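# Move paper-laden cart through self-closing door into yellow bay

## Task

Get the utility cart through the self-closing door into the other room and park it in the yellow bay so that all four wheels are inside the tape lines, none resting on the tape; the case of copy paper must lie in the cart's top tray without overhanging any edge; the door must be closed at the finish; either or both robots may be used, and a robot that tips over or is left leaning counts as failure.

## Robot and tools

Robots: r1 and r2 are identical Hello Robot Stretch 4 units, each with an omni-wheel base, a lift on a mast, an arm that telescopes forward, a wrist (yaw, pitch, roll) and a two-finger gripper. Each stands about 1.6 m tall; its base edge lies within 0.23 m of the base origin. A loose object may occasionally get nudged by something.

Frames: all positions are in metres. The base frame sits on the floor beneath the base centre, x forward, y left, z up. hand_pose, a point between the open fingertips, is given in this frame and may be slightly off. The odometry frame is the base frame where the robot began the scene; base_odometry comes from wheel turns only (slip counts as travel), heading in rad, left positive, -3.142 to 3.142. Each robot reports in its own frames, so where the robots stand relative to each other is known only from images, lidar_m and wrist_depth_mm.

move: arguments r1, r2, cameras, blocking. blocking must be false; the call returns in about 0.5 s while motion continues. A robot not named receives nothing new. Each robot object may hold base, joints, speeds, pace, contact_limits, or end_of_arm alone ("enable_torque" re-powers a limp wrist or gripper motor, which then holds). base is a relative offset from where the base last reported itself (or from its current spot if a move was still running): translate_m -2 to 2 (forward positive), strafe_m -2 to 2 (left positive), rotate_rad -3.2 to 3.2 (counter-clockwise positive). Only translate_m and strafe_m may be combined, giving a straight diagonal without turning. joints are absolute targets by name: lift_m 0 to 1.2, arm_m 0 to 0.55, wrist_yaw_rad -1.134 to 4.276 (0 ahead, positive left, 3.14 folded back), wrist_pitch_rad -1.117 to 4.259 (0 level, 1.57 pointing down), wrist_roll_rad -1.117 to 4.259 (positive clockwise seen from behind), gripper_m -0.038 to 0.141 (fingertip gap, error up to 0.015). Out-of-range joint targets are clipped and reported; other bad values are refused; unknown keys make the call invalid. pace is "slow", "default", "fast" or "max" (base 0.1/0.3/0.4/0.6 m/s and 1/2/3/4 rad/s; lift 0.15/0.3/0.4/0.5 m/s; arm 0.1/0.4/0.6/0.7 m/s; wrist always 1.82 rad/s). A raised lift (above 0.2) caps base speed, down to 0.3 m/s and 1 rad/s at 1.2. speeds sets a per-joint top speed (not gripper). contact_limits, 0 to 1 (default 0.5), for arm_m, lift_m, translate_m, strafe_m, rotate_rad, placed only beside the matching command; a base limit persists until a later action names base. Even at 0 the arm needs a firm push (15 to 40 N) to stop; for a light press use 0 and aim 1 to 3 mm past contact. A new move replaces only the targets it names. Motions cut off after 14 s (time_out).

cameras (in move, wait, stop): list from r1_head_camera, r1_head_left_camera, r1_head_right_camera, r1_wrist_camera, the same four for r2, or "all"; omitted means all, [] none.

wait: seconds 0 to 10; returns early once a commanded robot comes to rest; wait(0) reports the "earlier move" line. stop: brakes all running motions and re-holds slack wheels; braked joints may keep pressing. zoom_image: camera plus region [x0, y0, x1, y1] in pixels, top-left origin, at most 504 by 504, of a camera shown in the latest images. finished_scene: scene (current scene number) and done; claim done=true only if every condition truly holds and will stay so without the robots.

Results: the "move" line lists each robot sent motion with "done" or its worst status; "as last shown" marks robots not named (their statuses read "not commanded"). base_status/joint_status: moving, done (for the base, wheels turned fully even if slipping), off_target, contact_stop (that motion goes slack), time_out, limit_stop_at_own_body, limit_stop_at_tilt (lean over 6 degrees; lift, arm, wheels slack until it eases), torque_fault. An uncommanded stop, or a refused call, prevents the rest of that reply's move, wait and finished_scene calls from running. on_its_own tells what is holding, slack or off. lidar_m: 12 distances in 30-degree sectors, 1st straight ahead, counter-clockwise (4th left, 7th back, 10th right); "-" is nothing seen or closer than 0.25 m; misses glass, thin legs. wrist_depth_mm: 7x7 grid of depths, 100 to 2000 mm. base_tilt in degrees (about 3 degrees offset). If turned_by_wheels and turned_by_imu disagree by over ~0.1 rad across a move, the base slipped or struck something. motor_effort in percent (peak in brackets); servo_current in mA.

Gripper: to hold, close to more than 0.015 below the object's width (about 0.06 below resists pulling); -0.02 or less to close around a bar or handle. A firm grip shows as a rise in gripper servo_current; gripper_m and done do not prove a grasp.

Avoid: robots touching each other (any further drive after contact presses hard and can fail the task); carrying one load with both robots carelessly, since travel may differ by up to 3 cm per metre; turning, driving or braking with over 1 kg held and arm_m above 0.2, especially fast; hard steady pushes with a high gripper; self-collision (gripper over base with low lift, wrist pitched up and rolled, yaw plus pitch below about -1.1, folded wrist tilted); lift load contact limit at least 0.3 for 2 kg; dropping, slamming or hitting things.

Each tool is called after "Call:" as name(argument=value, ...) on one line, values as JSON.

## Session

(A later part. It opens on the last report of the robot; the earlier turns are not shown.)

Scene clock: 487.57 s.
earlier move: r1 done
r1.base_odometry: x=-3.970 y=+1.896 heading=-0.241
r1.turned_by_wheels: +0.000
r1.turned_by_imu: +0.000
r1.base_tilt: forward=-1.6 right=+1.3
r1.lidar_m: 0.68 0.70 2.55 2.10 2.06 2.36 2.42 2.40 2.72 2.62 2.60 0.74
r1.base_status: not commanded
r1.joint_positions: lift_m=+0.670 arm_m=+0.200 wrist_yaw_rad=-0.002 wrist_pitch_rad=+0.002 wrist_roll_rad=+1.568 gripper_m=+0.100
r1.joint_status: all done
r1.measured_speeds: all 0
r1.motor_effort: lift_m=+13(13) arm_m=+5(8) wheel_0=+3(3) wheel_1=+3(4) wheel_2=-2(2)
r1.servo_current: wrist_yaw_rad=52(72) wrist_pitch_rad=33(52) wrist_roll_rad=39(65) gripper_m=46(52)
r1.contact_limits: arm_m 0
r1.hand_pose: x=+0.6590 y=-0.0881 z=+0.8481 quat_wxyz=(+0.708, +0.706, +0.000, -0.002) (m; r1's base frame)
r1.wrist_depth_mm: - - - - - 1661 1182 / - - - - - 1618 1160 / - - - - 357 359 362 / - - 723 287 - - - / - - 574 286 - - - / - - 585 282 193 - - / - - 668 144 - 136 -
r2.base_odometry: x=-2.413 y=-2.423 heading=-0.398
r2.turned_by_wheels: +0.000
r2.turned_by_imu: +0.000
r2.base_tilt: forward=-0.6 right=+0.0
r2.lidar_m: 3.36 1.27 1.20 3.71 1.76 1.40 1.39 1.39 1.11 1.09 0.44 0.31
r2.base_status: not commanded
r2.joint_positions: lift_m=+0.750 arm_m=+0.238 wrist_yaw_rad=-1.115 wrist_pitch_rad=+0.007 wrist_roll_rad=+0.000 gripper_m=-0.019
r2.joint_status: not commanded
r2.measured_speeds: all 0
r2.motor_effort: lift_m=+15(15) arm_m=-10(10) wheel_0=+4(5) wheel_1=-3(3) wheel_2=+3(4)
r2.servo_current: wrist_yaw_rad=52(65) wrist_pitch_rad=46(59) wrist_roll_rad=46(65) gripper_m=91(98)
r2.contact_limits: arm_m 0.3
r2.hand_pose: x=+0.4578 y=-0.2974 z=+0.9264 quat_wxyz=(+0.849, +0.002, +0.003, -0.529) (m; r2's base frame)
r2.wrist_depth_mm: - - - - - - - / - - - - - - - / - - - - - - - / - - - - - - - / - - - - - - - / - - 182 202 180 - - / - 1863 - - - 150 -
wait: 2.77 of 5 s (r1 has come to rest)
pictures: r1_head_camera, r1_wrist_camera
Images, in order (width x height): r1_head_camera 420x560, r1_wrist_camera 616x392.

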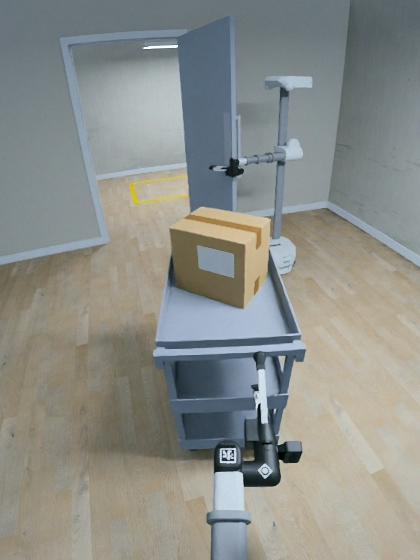

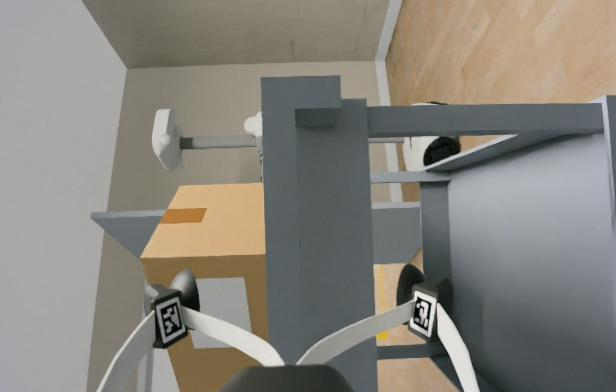

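Call:
move(blocking=false, cameras=[], r1={"base":{"strafe_m":0.07},"joints":{"lift_m":0.68},"pace":"slow"})

Call:
wait(seconds=2, cameras=[])

Call:
move(blocking=false, cameras=[], r1={"joints":{"arm_m":0.255},"pace":"slow","contact_limits":{"arm_m":0.0}})

Call:
wait(seconds=3, cameras=["r1_head_camera","r1_wrist_camera"])

Scene clock: 496.90 s.
move: r1 moving
r1.base_odometry: x=-3.967 y=+1.909 heading=-0.241
r1.turned_by_wheels: +0.000
r1.turned_by_imu: +0.000
r1.base_tilt: forward=-1.6 right=+1.3
r1.lidar_m: 0.66 0.72 2.50 2.08 2.07 2.35 2.41 2.41 2.73 2.66 2.61 0.73
r1.base_status: strafe_m moving
r1.joint_positions: lift_m=+0.679 arm_m=+0.200 wrist_yaw_rad=-0.002 wrist_pitch_rad=+0.002 wrist_roll_rad=+1.568 gripper_m=+0.100
r1.joint_status: lift_m moving
r1.measured_speeds: translate_m=+0.000 strafe_m=+0.055 rotate_rad=+0.002 lift_m=+0.000 arm_m=+0.000 wrist_yaw_rad=+0.000 wrist_pitch_rad=+0.000 wrist_roll_rad=+0.000
r1.motor_effort: lift_m=+26(26) arm_m=+5(5) wheel_0=-7(8) wheel_1=+6(9) wheel_2=+1(1)
r1.servo_current: wrist_yaw_rad=59(59) wrist_pitch_rad=39(46) wrist_roll_rad=52(52) gripper_m=46(46)
r1.contact_limits: arm_m 0
r1.hand_pose: x=+0.6590 y=-0.0881 z=+0.8571 quat_wxyz=(+0.708, +0.706, +0.000, -0.002) (m; r1's base frame)
r1.wrist_depth_mm: - - - - - 1756 1229 / - - - 293 - 1537 1138 / - - - - 357 732 - / - - 707 286 - - - / - - 569 285 345 - - / - - 591 285 193 - - / - - 676 141 917 137 -
r2: as last shown
r2.base_tilt: forward=-0.7 right=+0.0
r2.lidar_m: 3.38 1.25 1.20 3.69 1.79 1.40 1.38 1.41 1.09 1.07 0.44 0.30
r2.motor_effort: lift_m=+15(15) arm_m=-10(10) wheel_0=+4(5) wheel_1=-2(3) wheel_2=+4(4)
r2.servo_current: wrist_yaw_rad=59(59) wrist_pitch_rad=46(52) wrist_roll_rad=46(59) gripper_m=85(91)
r2.contact_limits: arm_m 0.3
r2.wrist_depth_mm: - - - - - - - / - - - - - - - / - - - - - - - / - - - - - - - / - - - - - - - / - - 182 202 180 - - / - 1921 - - - 150 -
pictures: none
No camera images: "cameras" was empty.

Scene clock: 498.23 s.
earlier move: r1 done
r1.base_odometry: x=-3.954 y=+1.963 heading=-0.241
r1.turned_by_wheels: +0.000
r1.turned_by_imu: +0.000
r1.base_tilt: forward=-1.6 right=+1.3
r1.lidar_m: 0.68 3.36 2.46 2.05 2.03 2.26 2.44 2.42 2.74 2.68 2.68 0.74
r1.base_status: done
r1.joint_positions: lift_m=+0.679 arm_m=+0.200 wrist_yaw_rad=-0.002 wrist_pitch_rad=+0.002 wrist_roll_rad=+1.568 gripper_m=+0.100
r1.joint_status: all done
r1.measured_speeds: all 0
r1.motor_effort: lift_m=+25(26) arm_m=+5(5) wheel_0=-3(8) wheel_1=+2(9) wheel_2=+0(2)
r1.servo_current: wrist_yaw_rad=59(65) wrist_pitch_rad=52(52) wrist_roll_rad=46(59) gripper_m=39(46)
r1.contact_limits: arm_m 0
r1.hand_pose: x=+0.6590 y=-0.0881 z=+0.8571 quat_wxyz=(+0.708, +0.706, +0.000, -0.002) (m; r1's base frame)
r1.wrist_depth_mm: - - - 296 355 359 1060 / - - - - 375 1708 - / - - - 286 960 - - / - - 580 283 - - - / - - 591 282 343 - - / - - 215 279 193 - - / - - - 141 - 1808 -
r2.base_odometry: x=-2.413 y=-2.423 heading=-0.398
r2.turned_by_wheels: +0.000
r2.turned_by_imu: +0.000
r2.base_tilt: forward=-0.7 right=+0.1
r2.lidar_m: 3.35 1.26 1.20 3.69 1.77 1.40 1.38 1.39 1.11 1.07 0.44 0.29
r2.base_status: not commanded
r2.joint_positions: lift_m=+0.750 arm_m=+0.238 wrist_yaw_rad=-1.115 wrist_pitch_rad=+0.007 wrist_roll_rad=+0.000 gripper_m=-0.019
r2.joint_status: not commanded
r2.measured_speeds: all 0
r2.motor_effort: lift_m=+15(15) arm_m=-10(10) wheel_0=+4(5) wheel_1=-3(3) wheel_2=+4(4)
r2.servo_current: wrist_yaw_rad=46(59) wrist_pitch_rad=46(59) wrist_roll_rad=39(59) gripper_m=85(98)
r2.contact_limits: arm_m 0.3
r2.hand_pose: x=+0.4578 y=-0.2974 z=+0.9264 quat_wxyz=(+0.849, +0.002, +0.003, -0.529) (m; r2's base frame)
r2.wrist_depth_mm: - - - - - - - / - - - - - - - / - - - - - - - / - - - - - - - / - - - - - - - / - - 181 202 180 - - / - 1921 - - - 150 -
wait: 1.33 of 2 s (r1 has come to rest)
pictures: none
No camera images: "cameras" was empty.

Scene clock: 498.73 s.
move: r1 moving
r1.base_odometry: x=-3.954 y=+1.963 heading=-0.241
r1.turned_by_wheels: +0.000
r1.turned_by_imu: +0.000
r1.base_tilt: forward=-1.6 right=+1.3
r1.lidar_m: 0.69 3.35 2.47 2.05 2.02 2.25 2.43 2.42 2.73 2.69 2.67 0.73
r1.base_status: not commanded
r1.joint_positions: lift_m=+0.679 arm_m=+0.213 wrist_yaw_rad=-0.002 wrist_pitch_rad=+0.002 wrist_roll_rad=+1.568 gripper_m=+0.100
r1.joint_status: arm_m moving
r1.measured_speeds: translate_m=+0.000 strafe_m=+0.000 rotate_rad=+0.000 lift_m=+0.000 arm_m=+0.049 wrist_yaw_rad=+0.000 wrist_pitch_rad=+0.000 wrist_roll_rad=+0.000
r1.motor_effort: lift_m=+25(25) arm_m=+6(7) wheel_0=-2(3) wheel_1=+2(3) wheel_2=+0(0)
r1.servo_current: wrist_yaw_rad=39(59) wrist_pitch_rad=39(46) wrist_roll_rad=33(59) gripper_m=46(52)
r1.contact_limits: arm_m 0
r1.hand_pose: x=+0.6716 y=-0.0881 z=+0.8571 quat_wxyz=(+0.708, +0.706, +0.000, -0.002) (m; r1's base frame)
r1.wrist_depth_mm: - - - - 345 347 351 / - - - - - 1808 - / - - - 274 1808 - - / - - 574 273 - - - / - - 585 271 330 - - / - - 216 267 193 - - / - - - 141 - 1756 -
r2: as last shown
r2.base_tilt: forward=-0.6 right=+0.0
r2.lidar_m: 3.37 1.26 1.22 3.68 1.75 1.40 1.37 1.41 1.11 1.09 0.45 0.28
r2.servo_current: wrist_yaw_rad=46(65) wrist_pitch_rad=46(52) wrist_roll_rad=39(59) gripper_m=91(98)
r2.contact_limits: arm_m 0.3
r2.wrist_depth_mm: - - - - - - - / - - - - - - - / - - - - - - - / - - - - - - - / - - - - - - - / - - 180 201 180 - - / - 1921 - - - 151 -
pictures: none
No camera images: "cameras" was empty.

Scene clock: 500.00 s.
earlier move: r1 done
r1.base_odometry: x=-3.954 y=+1.963 heading=-0.241
r1.turned_by_wheels: +0.000
r1.turned_by_imu: +0.000
r1.base_tilt: forward=-1.6 right=+1.3
r1.lidar_m: 0.67 3.35 2.44 2.05 2.01 2.25 2.44 2.42 2.73 2.67 2.68 0.73
r1.base_status: not commanded
r1.joint_positions: lift_m=+0.679 arm_m=+0.255 wrist_yaw_rad=-0.002 wrist_pitch_rad=+0.002 wrist_roll_rad=+1.568 gripper_m=+0.100
r1.joint_status: all done
r1.measured_speeds: all 0
r1.motor_effort: lift_m=+25(25) arm_m=+5(7) wheel_0=-2(3) wheel_1=+2(3) wheel_2=+0(0)
r1.servo_current: wrist_yaw_rad=59(72) wrist_pitch_rad=39(52) wrist_roll_rad=59(65) gripper_m=46(52)
r1.contact_limits: arm_m 0
r1.hand_pose: x=+0.7140 y=-0.0881 z=+0.8571 quat_wxyz=(+0.708, +0.706, +0.000, -0.002) (m; r1's base frame)
r1.wrist_depth_mm: - - - - 303 306 325 / - - - - 1921 1808 - / - - - - 291 - - / - - 521 228 287 - - / - - 544 227 286 - - / - - 215 225 193 - - / - - 654 141 282 1808 -
r2.base_odometry: x=-2.413 y=-2.423 heading=-0.398
r2.turned_by_wheels: +0.000
r2.turned_by_imu: +0.000
r2.base_tilt: forward=-0.7 right=+0.0
r2.lidar_m: 3.36 1.27 1.21 3.72 1.80 1.42 1.39 1.41 1.11 1.07 0.45 0.28
r2.base_status: not commanded
r2.joint_positions: lift_m=+0.750 arm_m=+0.238 wrist_yaw_rad=-1.115 wrist_pitch_rad=+0.007 wrist_roll_rad=+0.000 gripper_m=-0.019
r2.joint_status: not commanded
r2.measured_speeds: all 0
r2.motor_effort: lift_m=+15(15) arm_m=-10(10) wheel_0=+4(5) wheel_1=-3(3) wheel_2=+4(4)
r2.servo_current: wrist_yaw_rad=52(65) wrist_pitch_rad=52(59) wrist_roll_rad=46(59) gripper_m=91(98)
r2.contact_limits: arm_m 0.3
r2.hand_pose: x=+0.4578 y=-0.2974 z=+0.9264 quat_wxyz=(+0.849, +0.002, +0.003, -0.529) (m; r2's base frame)
r2.wrist_depth_mm: - - - - - - - / - - - - - - - / - - - - - - - / - - - - - - - / - - - - - - - / - - 181 202 180 - - / - 1863 - - - 150 -
wait: 1.27 of 3 s (r1 has come to rest)
pictures: r1_head_camera, r1_wrist_camera
Images, in order (width x height): r1_head_camera 420x560, r1_wrist_camera 616x392.

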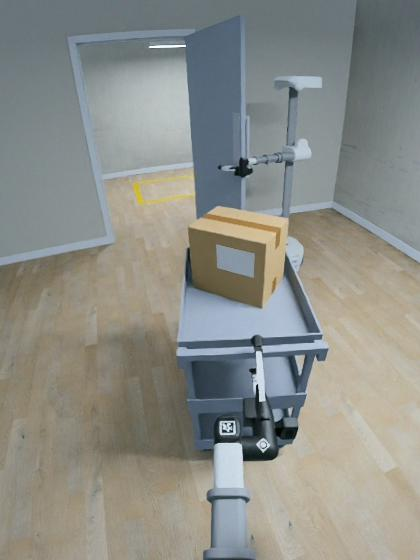

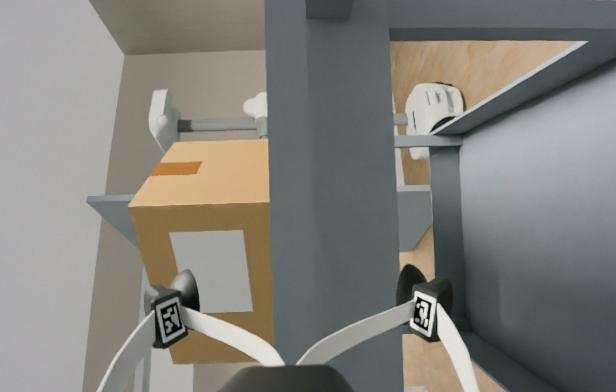

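Call:
move(blocking=false, cameras=[], r1={"joints":{"arm_m":0.3},"pace":"slow","contact_limits":{"arm_m":0.0}})

Call:
wait(seconds=2.5, cameras=["r1_wrist_camera"])

Scene clock: 505.40 s.
move: r1 moving
r1.base_odometry: x=-3.954 y=+1.963 heading=-0.241
r1.turned_by_wheels: +0.000
r1.turned_by_imu: +0.000
r1.base_tilt: forward=-1.6 right=+1.2
r1.lidar_m: 0.68 3.36 2.46 2.04 2.01 2.26 2.45 2.43 2.75 2.70 2.67 0.73
r1.base_status: not commanded
r1.joint_positions: lift_m=+0.679 arm_m=+0.268 wrist_yaw_rad=-0.002 wrist_pitch_rad=+0.002 wrist_roll_rad=+1.568 gripper_m=+0.100
r1.joint_status: arm_m moving
r1.measured_speeds: translate_m=+0.000 strafe_m=+0.000 rotate_rad=+0.000 lift_m=+0.000 arm_m=+0.049 wrist_yaw_rad=+0.000 wrist_pitch_rad=+0.000 wrist_roll_rad=+0.000
r1.motor_effort: lift_m=+25(25) arm_m=+7(7) wheel_0=-3(3) wheel_1=+2(3) wheel_2=+0(0)
r1.servo_current: wrist_yaw_rad=39(59) wrist_pitch_rad=46(46) wrist_roll_rad=59(65) gripper_m=46(52)
r1.contact_limits: arm_m 0
r1.hand_pose: x=+0.7266 y=-0.0881 z=+0.8571 quat_wxyz=(+0.708, +0.706, +0.000, -0.002) (m; r1's base frame)
r1.wrist_depth_mm: - - - - 289 300 410 / - - - - 279 1863 - / - - - - 281 - - / - - 512 216 277 - - / - - 525 - 277 - - / - - 559 214 193 - - / - - 640 144 272 1808 -
r2: as last shown
r2.base_tilt: forward=-0.6 right=+0.1
r2.lidar_m: 3.36 1.26 1.19 3.65 1.81 1.42 1.38 1.42 1.10 1.09 0.44 0.31
r2.motor_effort: lift_m=+15(15) arm_m=-10(10) wheel_0=+4(5) wheel_1=-2(3) wheel_2=+4(4)
r2.servo_current: wrist_yaw_rad=52(59) wrist_pitch_rad=46(52) wrist_roll_rad=52(59) gripper_m=85(98)
r2.contact_limits: arm_m 0.3
r2.wrist_depth_mm: - - - - - - - / - - - - - - - / - - - - - - - / - - - - - - - / - - - - - - - / - - 181 202 180 - - / - 1921 - - - 150 -
pictures: none
No camera images: "cameras" was empty.

Scene clock: 506.53 s.
earlier move: r1 done
r1.base_odometry: x=-3.954 y=+1.963 heading=-0.241
r1.turned_by_wheels: +0.000
r1.turned_by_imu: +0.000
r1.base_tilt: forward=-1.6 right=+1.3
r1.lidar_m: 0.69 3.35 2.46 2.02 2.03 2.26 2.42 2.42 2.77 2.69 2.67 0.72
r1.base_status: not commanded
r1.joint_positions: lift_m=+0.679 arm_m=+0.300 wrist_yaw_rad=-0.002 wrist_pitch_rad=+0.002 wrist_roll_rad=+1.568 gripper_m=+0.100
r1.joint_status: all done
r1.measured_speeds: all 0
r1.motor_effort: lift_m=+25(25) arm_m=+5(7) wheel_0=-2(3) wheel_1=+2(3) wheel_2=+0(0)
r1.servo_current: wrist_yaw_rad=33(72) wrist_pitch_rad=39(46) wrist_roll_rad=46(65) gripper_m=46(52)
r1.contact_limits: arm_m 0
r1.hand_pose: x=+0.7590 y=-0.0881 z=+0.8571 quat_wxyz=(+0.708, +0.706, +0.000, -0.002) (m; r1's base frame)
r1.wrist_depth_mm: - - - 246 248 1576 1182 / - - - 245 248 1756 - / - - 654 244 245 - - / - 508 473 243 243 - - / - 504 488 181 242 - - / - - 521 181 198 - - / - - 591 144 238 627 -
r2.base_odometry: x=-2.413 y=-2.423 heading=-0.398
r2.turned_by_wheels: +0.000
r2.turned_by_imu: +0.000
r2.base_tilt: forward=-0.6 right=+0.1
r2.lidar_m: 3.37 1.25 1.21 3.69 1.77 1.41 1.38 1.40 1.09 1.08 0.44 0.28
r2.base_status: not commanded
r2.joint_positions: lift_m=+0.750 arm_m=+0.238 wrist_yaw_rad=-1.115 wrist_pitch_rad=+0.007 wrist_roll_rad=+0.000 gripper_m=-0.019
r2.joint_status: not commanded
r2.measured_speeds: all 0
r2.motor_effort: lift_m=+15(15) arm_m=-10(10) wheel_0=+4(5) wheel_1=-3(3) wheel_2=+4(4)
r2.servo_current: wrist_yaw_rad=59(65) wrist_pitch_rad=46(52) wrist_roll_rad=46(59) gripper_m=91(104)
r2.contact_limits: arm_m 0.3
r2.hand_pose: x=+0.4578 y=-0.2974 z=+0.9264 quat_wxyz=(+0.849, +0.002, +0.003, -0.529) (m; r2's base frame)
r2.wrist_depth_mm: - - - - - - - / - - - - - - - / - - - - - - - / - - - - - - - / - - - - - - - / - - 181 201 181 - - / - 1863 - - - 150 -
wait: 1.13 of 2.5 s (r1 has come to rest)
pictures: r1_wrist_camera
Images, in order (width x height): r1_wrist_camera 616x392.

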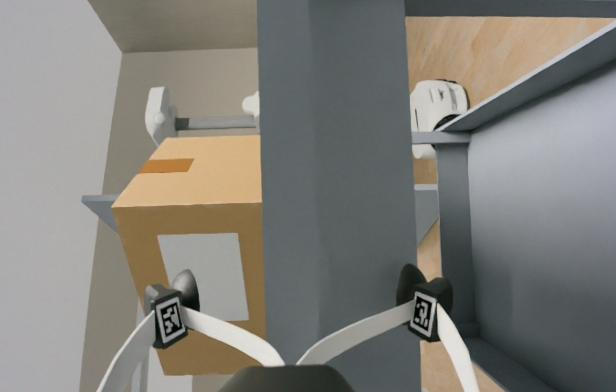

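Call:
move(blocking=false, cameras=[], r1={"joints":{"gripper_m":-0.02}})

Call:
wait(seconds=3, cameras=["r1_wrist_camera","r1_head_camera"])

Scene clock: 510.87 s.
move: r1 moving
r1.base_odometry: x=-3.954 y=+1.963 heading=-0.241
r1.turned_by_wheels: +0.000
r1.turned_by_imu: +0.000
r1.base_tilt: forward=-1.6 right=+1.3
r1.lidar_m: 0.67 3.36 2.48 2.05 2.03 2.28 2.45 2.42 2.74 2.69 2.66 0.74
r1.base_status: not commanded
r1.joint_positions: lift_m=+0.679 arm_m=+0.300 wrist_yaw_rad=-0.002 wrist_pitch_rad=+0.002 wrist_roll_rad=+1.568 gripper_m=+0.084
r1.joint_status: gripper_m moving
r1.measured_speeds: all 0
r1.motor_effort: lift_m=+25(25) arm_m=+5(5) wheel_0=-3(3) wheel_1=+2(3) wheel_2=+0(0)
r1.servo_current: wrist_yaw_rad=46(59) wrist_pitch_rad=46(52) wrist_roll_rad=46(59) gripper_m=98(98)
r1.contact_limits: arm_m 0
r1.hand_pose: x=+0.7590 y=-0.0881 z=+0.8571 quat_wxyz=(+0.708, +0.706, +0.000, -0.002) (m; r1's base frame)
r1.wrist_depth_mm: - - - 250 252 1576 1205 / - - - 248 251 1708 - / - - - 247 247 - - / - 554 492 244 245 - - / - 500 492 183 243 - - / - - 213 182 196 - - / - - 591 142 241 - -
r2: as last shown
r2.lidar_m: 3.36 1.26 1.21 3.72 1.79 1.40 1.37 1.39 1.09 1.08 0.46 0.30
r2.motor_effort: lift_m=+15(15) arm_m=-10(10) wheel_0=+4(5) wheel_1=-2(3) wheel_2=+4(4)
r2.servo_current: wrist_yaw_rad=52(52) wrist_pitch_rad=46(52) wrist_roll_rad=46(59) gripper_m=91(91)
r2.contact_limits: arm_m 0.3
r2.wrist_depth_mm: - - - - - - - / - - - - - - - / - - - - - - - / - - - - - - - / - - - - - - - / - - 181 201 180 - - / - 1983 - - - 150 -
pictures: none
No camera images: "cameras" was empty.

Scene clock: 512.30 s.
earlier move: r1 done
r1.base_odometry: x=-3.954 y=+1.963 heading=-0.241
r1.turned_by_wheels: +0.000
r1.turned_by_imu: +0.000
r1.base_tilt: forward=-1.6 right=+1.3
r1.lidar_m: 0.68 3.36 2.43 2.06 2.02 2.24 2.45 2.42 2.76 2.67 2.68 0.72
r1.base_status: not commanded
r1.joint_positions: lift_m=+0.680 arm_m=+0.300 wrist_yaw_rad=-0.002 wrist_pitch_rad=+0.002 wrist_roll_rad=+1.568 gripper_m=-0.019
r1.joint_status: all done
r1.measured_speeds: all 0
r1.motor_effort: lift_m=+25(25) arm_m=+4(5) wheel_0=-2(3) wheel_1=+2(3) wheel_2=+0(0)
r1.servo_current: wrist_yaw_rad=39(65) wrist_pitch_rad=39(52) wrist_roll_rad=52(72) gripper_m=65(150)
r1.contact_limits: arm_m 0
r1.hand_pose: x=+0.7591 y=-0.0881 z=+0.8571 quat_wxyz=(+0.708, +0.706, +0.000, -0.002) (m; r1's base frame)
r1.wrist_depth_mm: - - - 241 243 1661 1205 / - - - 240 242 1756 - / - - 647 239 240 - - / - 504 477 238 238 - - / - 496 484 177 237 - - / - - 190 183 183 - - / - 156 574 132 235 134 -
r2.base_odometry: x=-2.413 y=-2.423 heading=-0.398
r2.turned_by_wheels: +0.000
r2.turned_by_imu: +0.000
r2.base_tilt: forward=-0.7 right=+0.0
r2.lidar_m: 3.37 1.29 1.21 3.70 1.77 1.42 1.37 1.36 1.10 1.10 0.45 0.29
r2.base_status: not commanded
r2.joint_positions: lift_m=+0.750 arm_m=+0.238 wrist_yaw_rad=-1.115 wrist_pitch_rad=+0.007 wrist_roll_rad=+0.000 gripper_m=-0.019
r2.joint_status: not commanded
r2.measured_speeds: all 0
r2.motor_effort: lift_m=+15(15) arm_m=-10(10) wheel_0=+4(5) wheel_1=-3(3) wheel_2=+4(4)
r2.servo_current: wrist_yaw_rad=46(65) wrist_pitch_rad=52(52) wrist_roll_rad=46(59) gripper_m=91(98)
r2.contact_limits: arm_m 0.3
r2.hand_pose: x=+0.4578 y=-0.2974 z=+0.9264 quat_wxyz=(+0.849, +0.002, +0.003, -0.529) (m; r2's base frame)
r2.wrist_depth_mm: - - - - - - - / - - - - - - - / - - - - - - - / - - - - - - - / - - - - - - - / - - 181 201 181 - - / - 1921 - - - 150 -
wait: 1.43 of 3 s (r1 has come to rest)
pictures: r1_head_camera, r1_wrist_camera
Images, in order (width x height): r1_head_camera 420x560, r1_wrist_camera 616x392.

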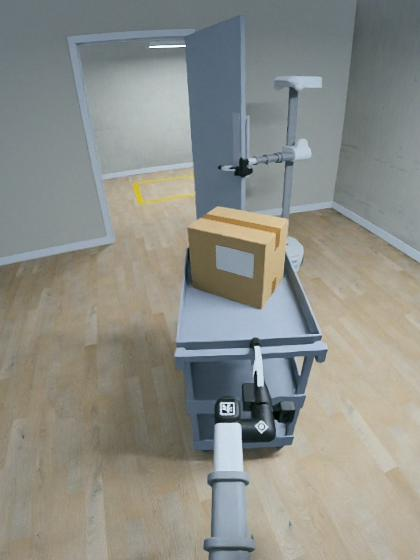

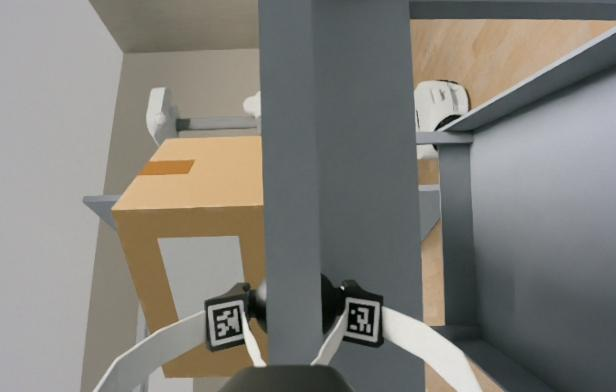

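Call:
move(blocking=false, cameras=[], r1={"joints":{"gripper_m":-0.035},"base":{"strafe_m":-0.15},"pace":"slow"})

Call:
wait(seconds=3, cameras=["r1_wrist_camera","r1_head_camera"])

Scene clock: 529.73 s.
move: r1 moving
r1.base_odometry: x=-3.957 y=+1.950 heading=-0.240
r1.turned_by_wheels: +0.001
r1.turned_by_imu: +0.001
r1.base_tilt: forward=-1.6 right=+1.3
r1.lidar_m: 0.68 3.37 2.45 2.05 2.02 2.31 2.42 2.42 2.72 2.69 2.65 0.73
r1.base_status: strafe_m moving
r1.joint_positions: lift_m=+0.680 arm_m=+0.300 wrist_yaw_rad=+0.002 wrist_pitch_rad=+0.002 wrist_roll_rad=+1.568 gripper_m=-0.032
r1.joint_status: gripper_m moving
r1.measured_speeds: translate_m=+0.000 strafe_m=-0.055 rotate_rad=+0.004 lift_m=+0.000 arm_m=+0.000 wrist_yaw_rad=+0.018 wrist_pitch_rad=+0.000 wrist_roll_rad=+0.000
r1.motor_effort: lift_m=+25(25) arm_m=+3(4) wheel_0=+10(11) wheel_1=-3(7) wheel_2=+2(2)
r1.servo_current: wrist_yaw_rad=46(65) wrist_pitch_rad=46(46) wrist_roll_rad=59(59) gripper_m=98(117)
r1.contact_limits: arm_m 0
r1.hand_pose: x=+0.7595 y=-0.0868 z=+0.8571 quat_wxyz=(+0.708, +0.706, +0.002, +0.000) (m; r1's base frame)
r1.wrist_depth_mm: - - - 236 236 1708 1182 / - - - 234 236 1808 - / - - 609 233 235 - - / - 496 466 234 234 - - / - 496 484 233 234 - - / - - 196 176 183 - - / - 158 580 - 232 138 -
r2: as last shown
r2.base_tilt: forward=-0.6 right=+0.1
r2.lidar_m: 3.36 1.27 1.19 3.68 1.78 1.40 1.40 1.39 1.11 1.08 0.45 0.25
r2.servo_current: wrist_yaw_rad=46(59) wrist_pitch_rad=46(52) wrist_roll_rad=33(52) gripper_m=85(98)
r2.contact_limits: arm_m 0.3
r2.wrist_depth_mm: - - - - - - - / - - - - - - - / - - - - - - - / - - - - - - - / - - - - - - - / - - 181 202 181 - - / - 1921 - - - 150 -
pictures: none
No camera images: "cameras" was empty.

Scene clock: 531.90 s.
earlier move: r1 done
r1.base_odometry: x=-3.989 y=+1.818 heading=-0.241
r1.turned_by_wheels: -0.001
r1.turned_by_imu: -0.001
r1.base_tilt: forward=-1.6 right=+1.3
r1.lidar_m: 0.63 3.42 2.64 2.18 2.14 2.45 2.39 2.38 2.69 2.55 2.54 0.76
r1.base_status: done
r1.joint_positions: lift_m=+0.680 arm_m=+0.300 wrist_yaw_rad=+0.003 wrist_pitch_rad=+0.002 wrist_roll_rad=+1.568 gripper_m=-0.034
r1.joint_status: all done
r1.measured_speeds: all 0
r1.motor_effort: lift_m=+24(25) arm_m=-3(4) wheel_0=+6(13) wheel_1=-2(7) wheel_2=+0(5)
r1.servo_current: wrist_yaw_rad=52(78) wrist_pitch_rad=46(52) wrist_roll_rad=39(65) gripper_m=65(117)
r1.contact_limits: arm_m 0
r1.hand_pose: x=+0.7595 y=-0.0866 z=+0.8571 quat_wxyz=(+0.708, +0.706, +0.002, +0.000) (m; r1's base frame)
r1.wrist_depth_mm: - - - - 277 281 283 / - - - 262 265 1618 1205 / - - - 251 253 1863 - / - - - 241 244 842 - / - 504 473 178 236 - - / - 466 188 177 228 - - / - 480 496 147 218 - -
r2.base_odometry: x=-2.413 y=-2.423 heading=-0.398
r2.turned_by_wheels: +0.000
r2.turned_by_imu: +0.000
r2.base_tilt: forward=-0.6 right=+0.0
r2.lidar_m: 3.37 1.31 1.18 3.70 1.78 1.41 1.38 1.40 1.09 1.10 0.45 0.29
r2.base_status: not commanded
r2.joint_positions: lift_m=+0.750 arm_m=+0.238 wrist_yaw_rad=-1.115 wrist_pitch_rad=+0.007 wrist_roll_rad=+0.000 gripper_m=-0.019
r2.joint_status: not commanded
r2.measured_speeds: all 0
r2.motor_effort: lift_m=+15(15) arm_m=-10(10) wheel_0=+4(5) wheel_1=-3(3) wheel_2=+4(4)
r2.servo_current: wrist_yaw_rad=46(65) wrist_pitch_rad=52(59) wrist_roll_rad=52(65) gripper_m=85(98)
r2.contact_limits: arm_m 0.3
r2.hand_pose: x=+0.4578 y=-0.2974 z=+0.9264 quat_wxyz=(+0.849, +0.002, +0.003, -0.529) (m; r2's base frame)
r2.wrist_depth_mm: - - - - - - - / - - - - - - - / - - - - - - - / - - - - - - - / - - - - - - - / - - 181 202 180 - - / - 1921 - - - 151 -
wait: 2.17 of 3 s (r1 has come to rest)
pictures: r1_head_camera, r1_wrist_camera
Images, in order (width x height): r1_head_camera 420x560, r1_wrist_camera 616x392.

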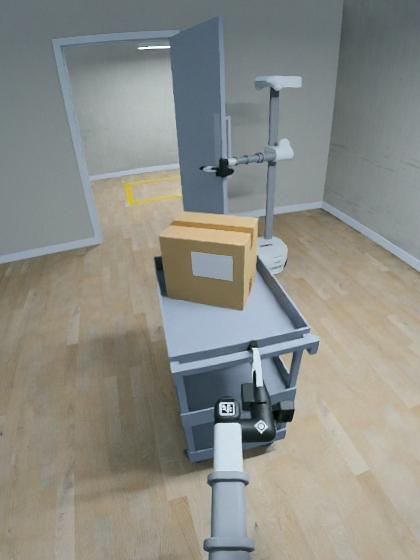

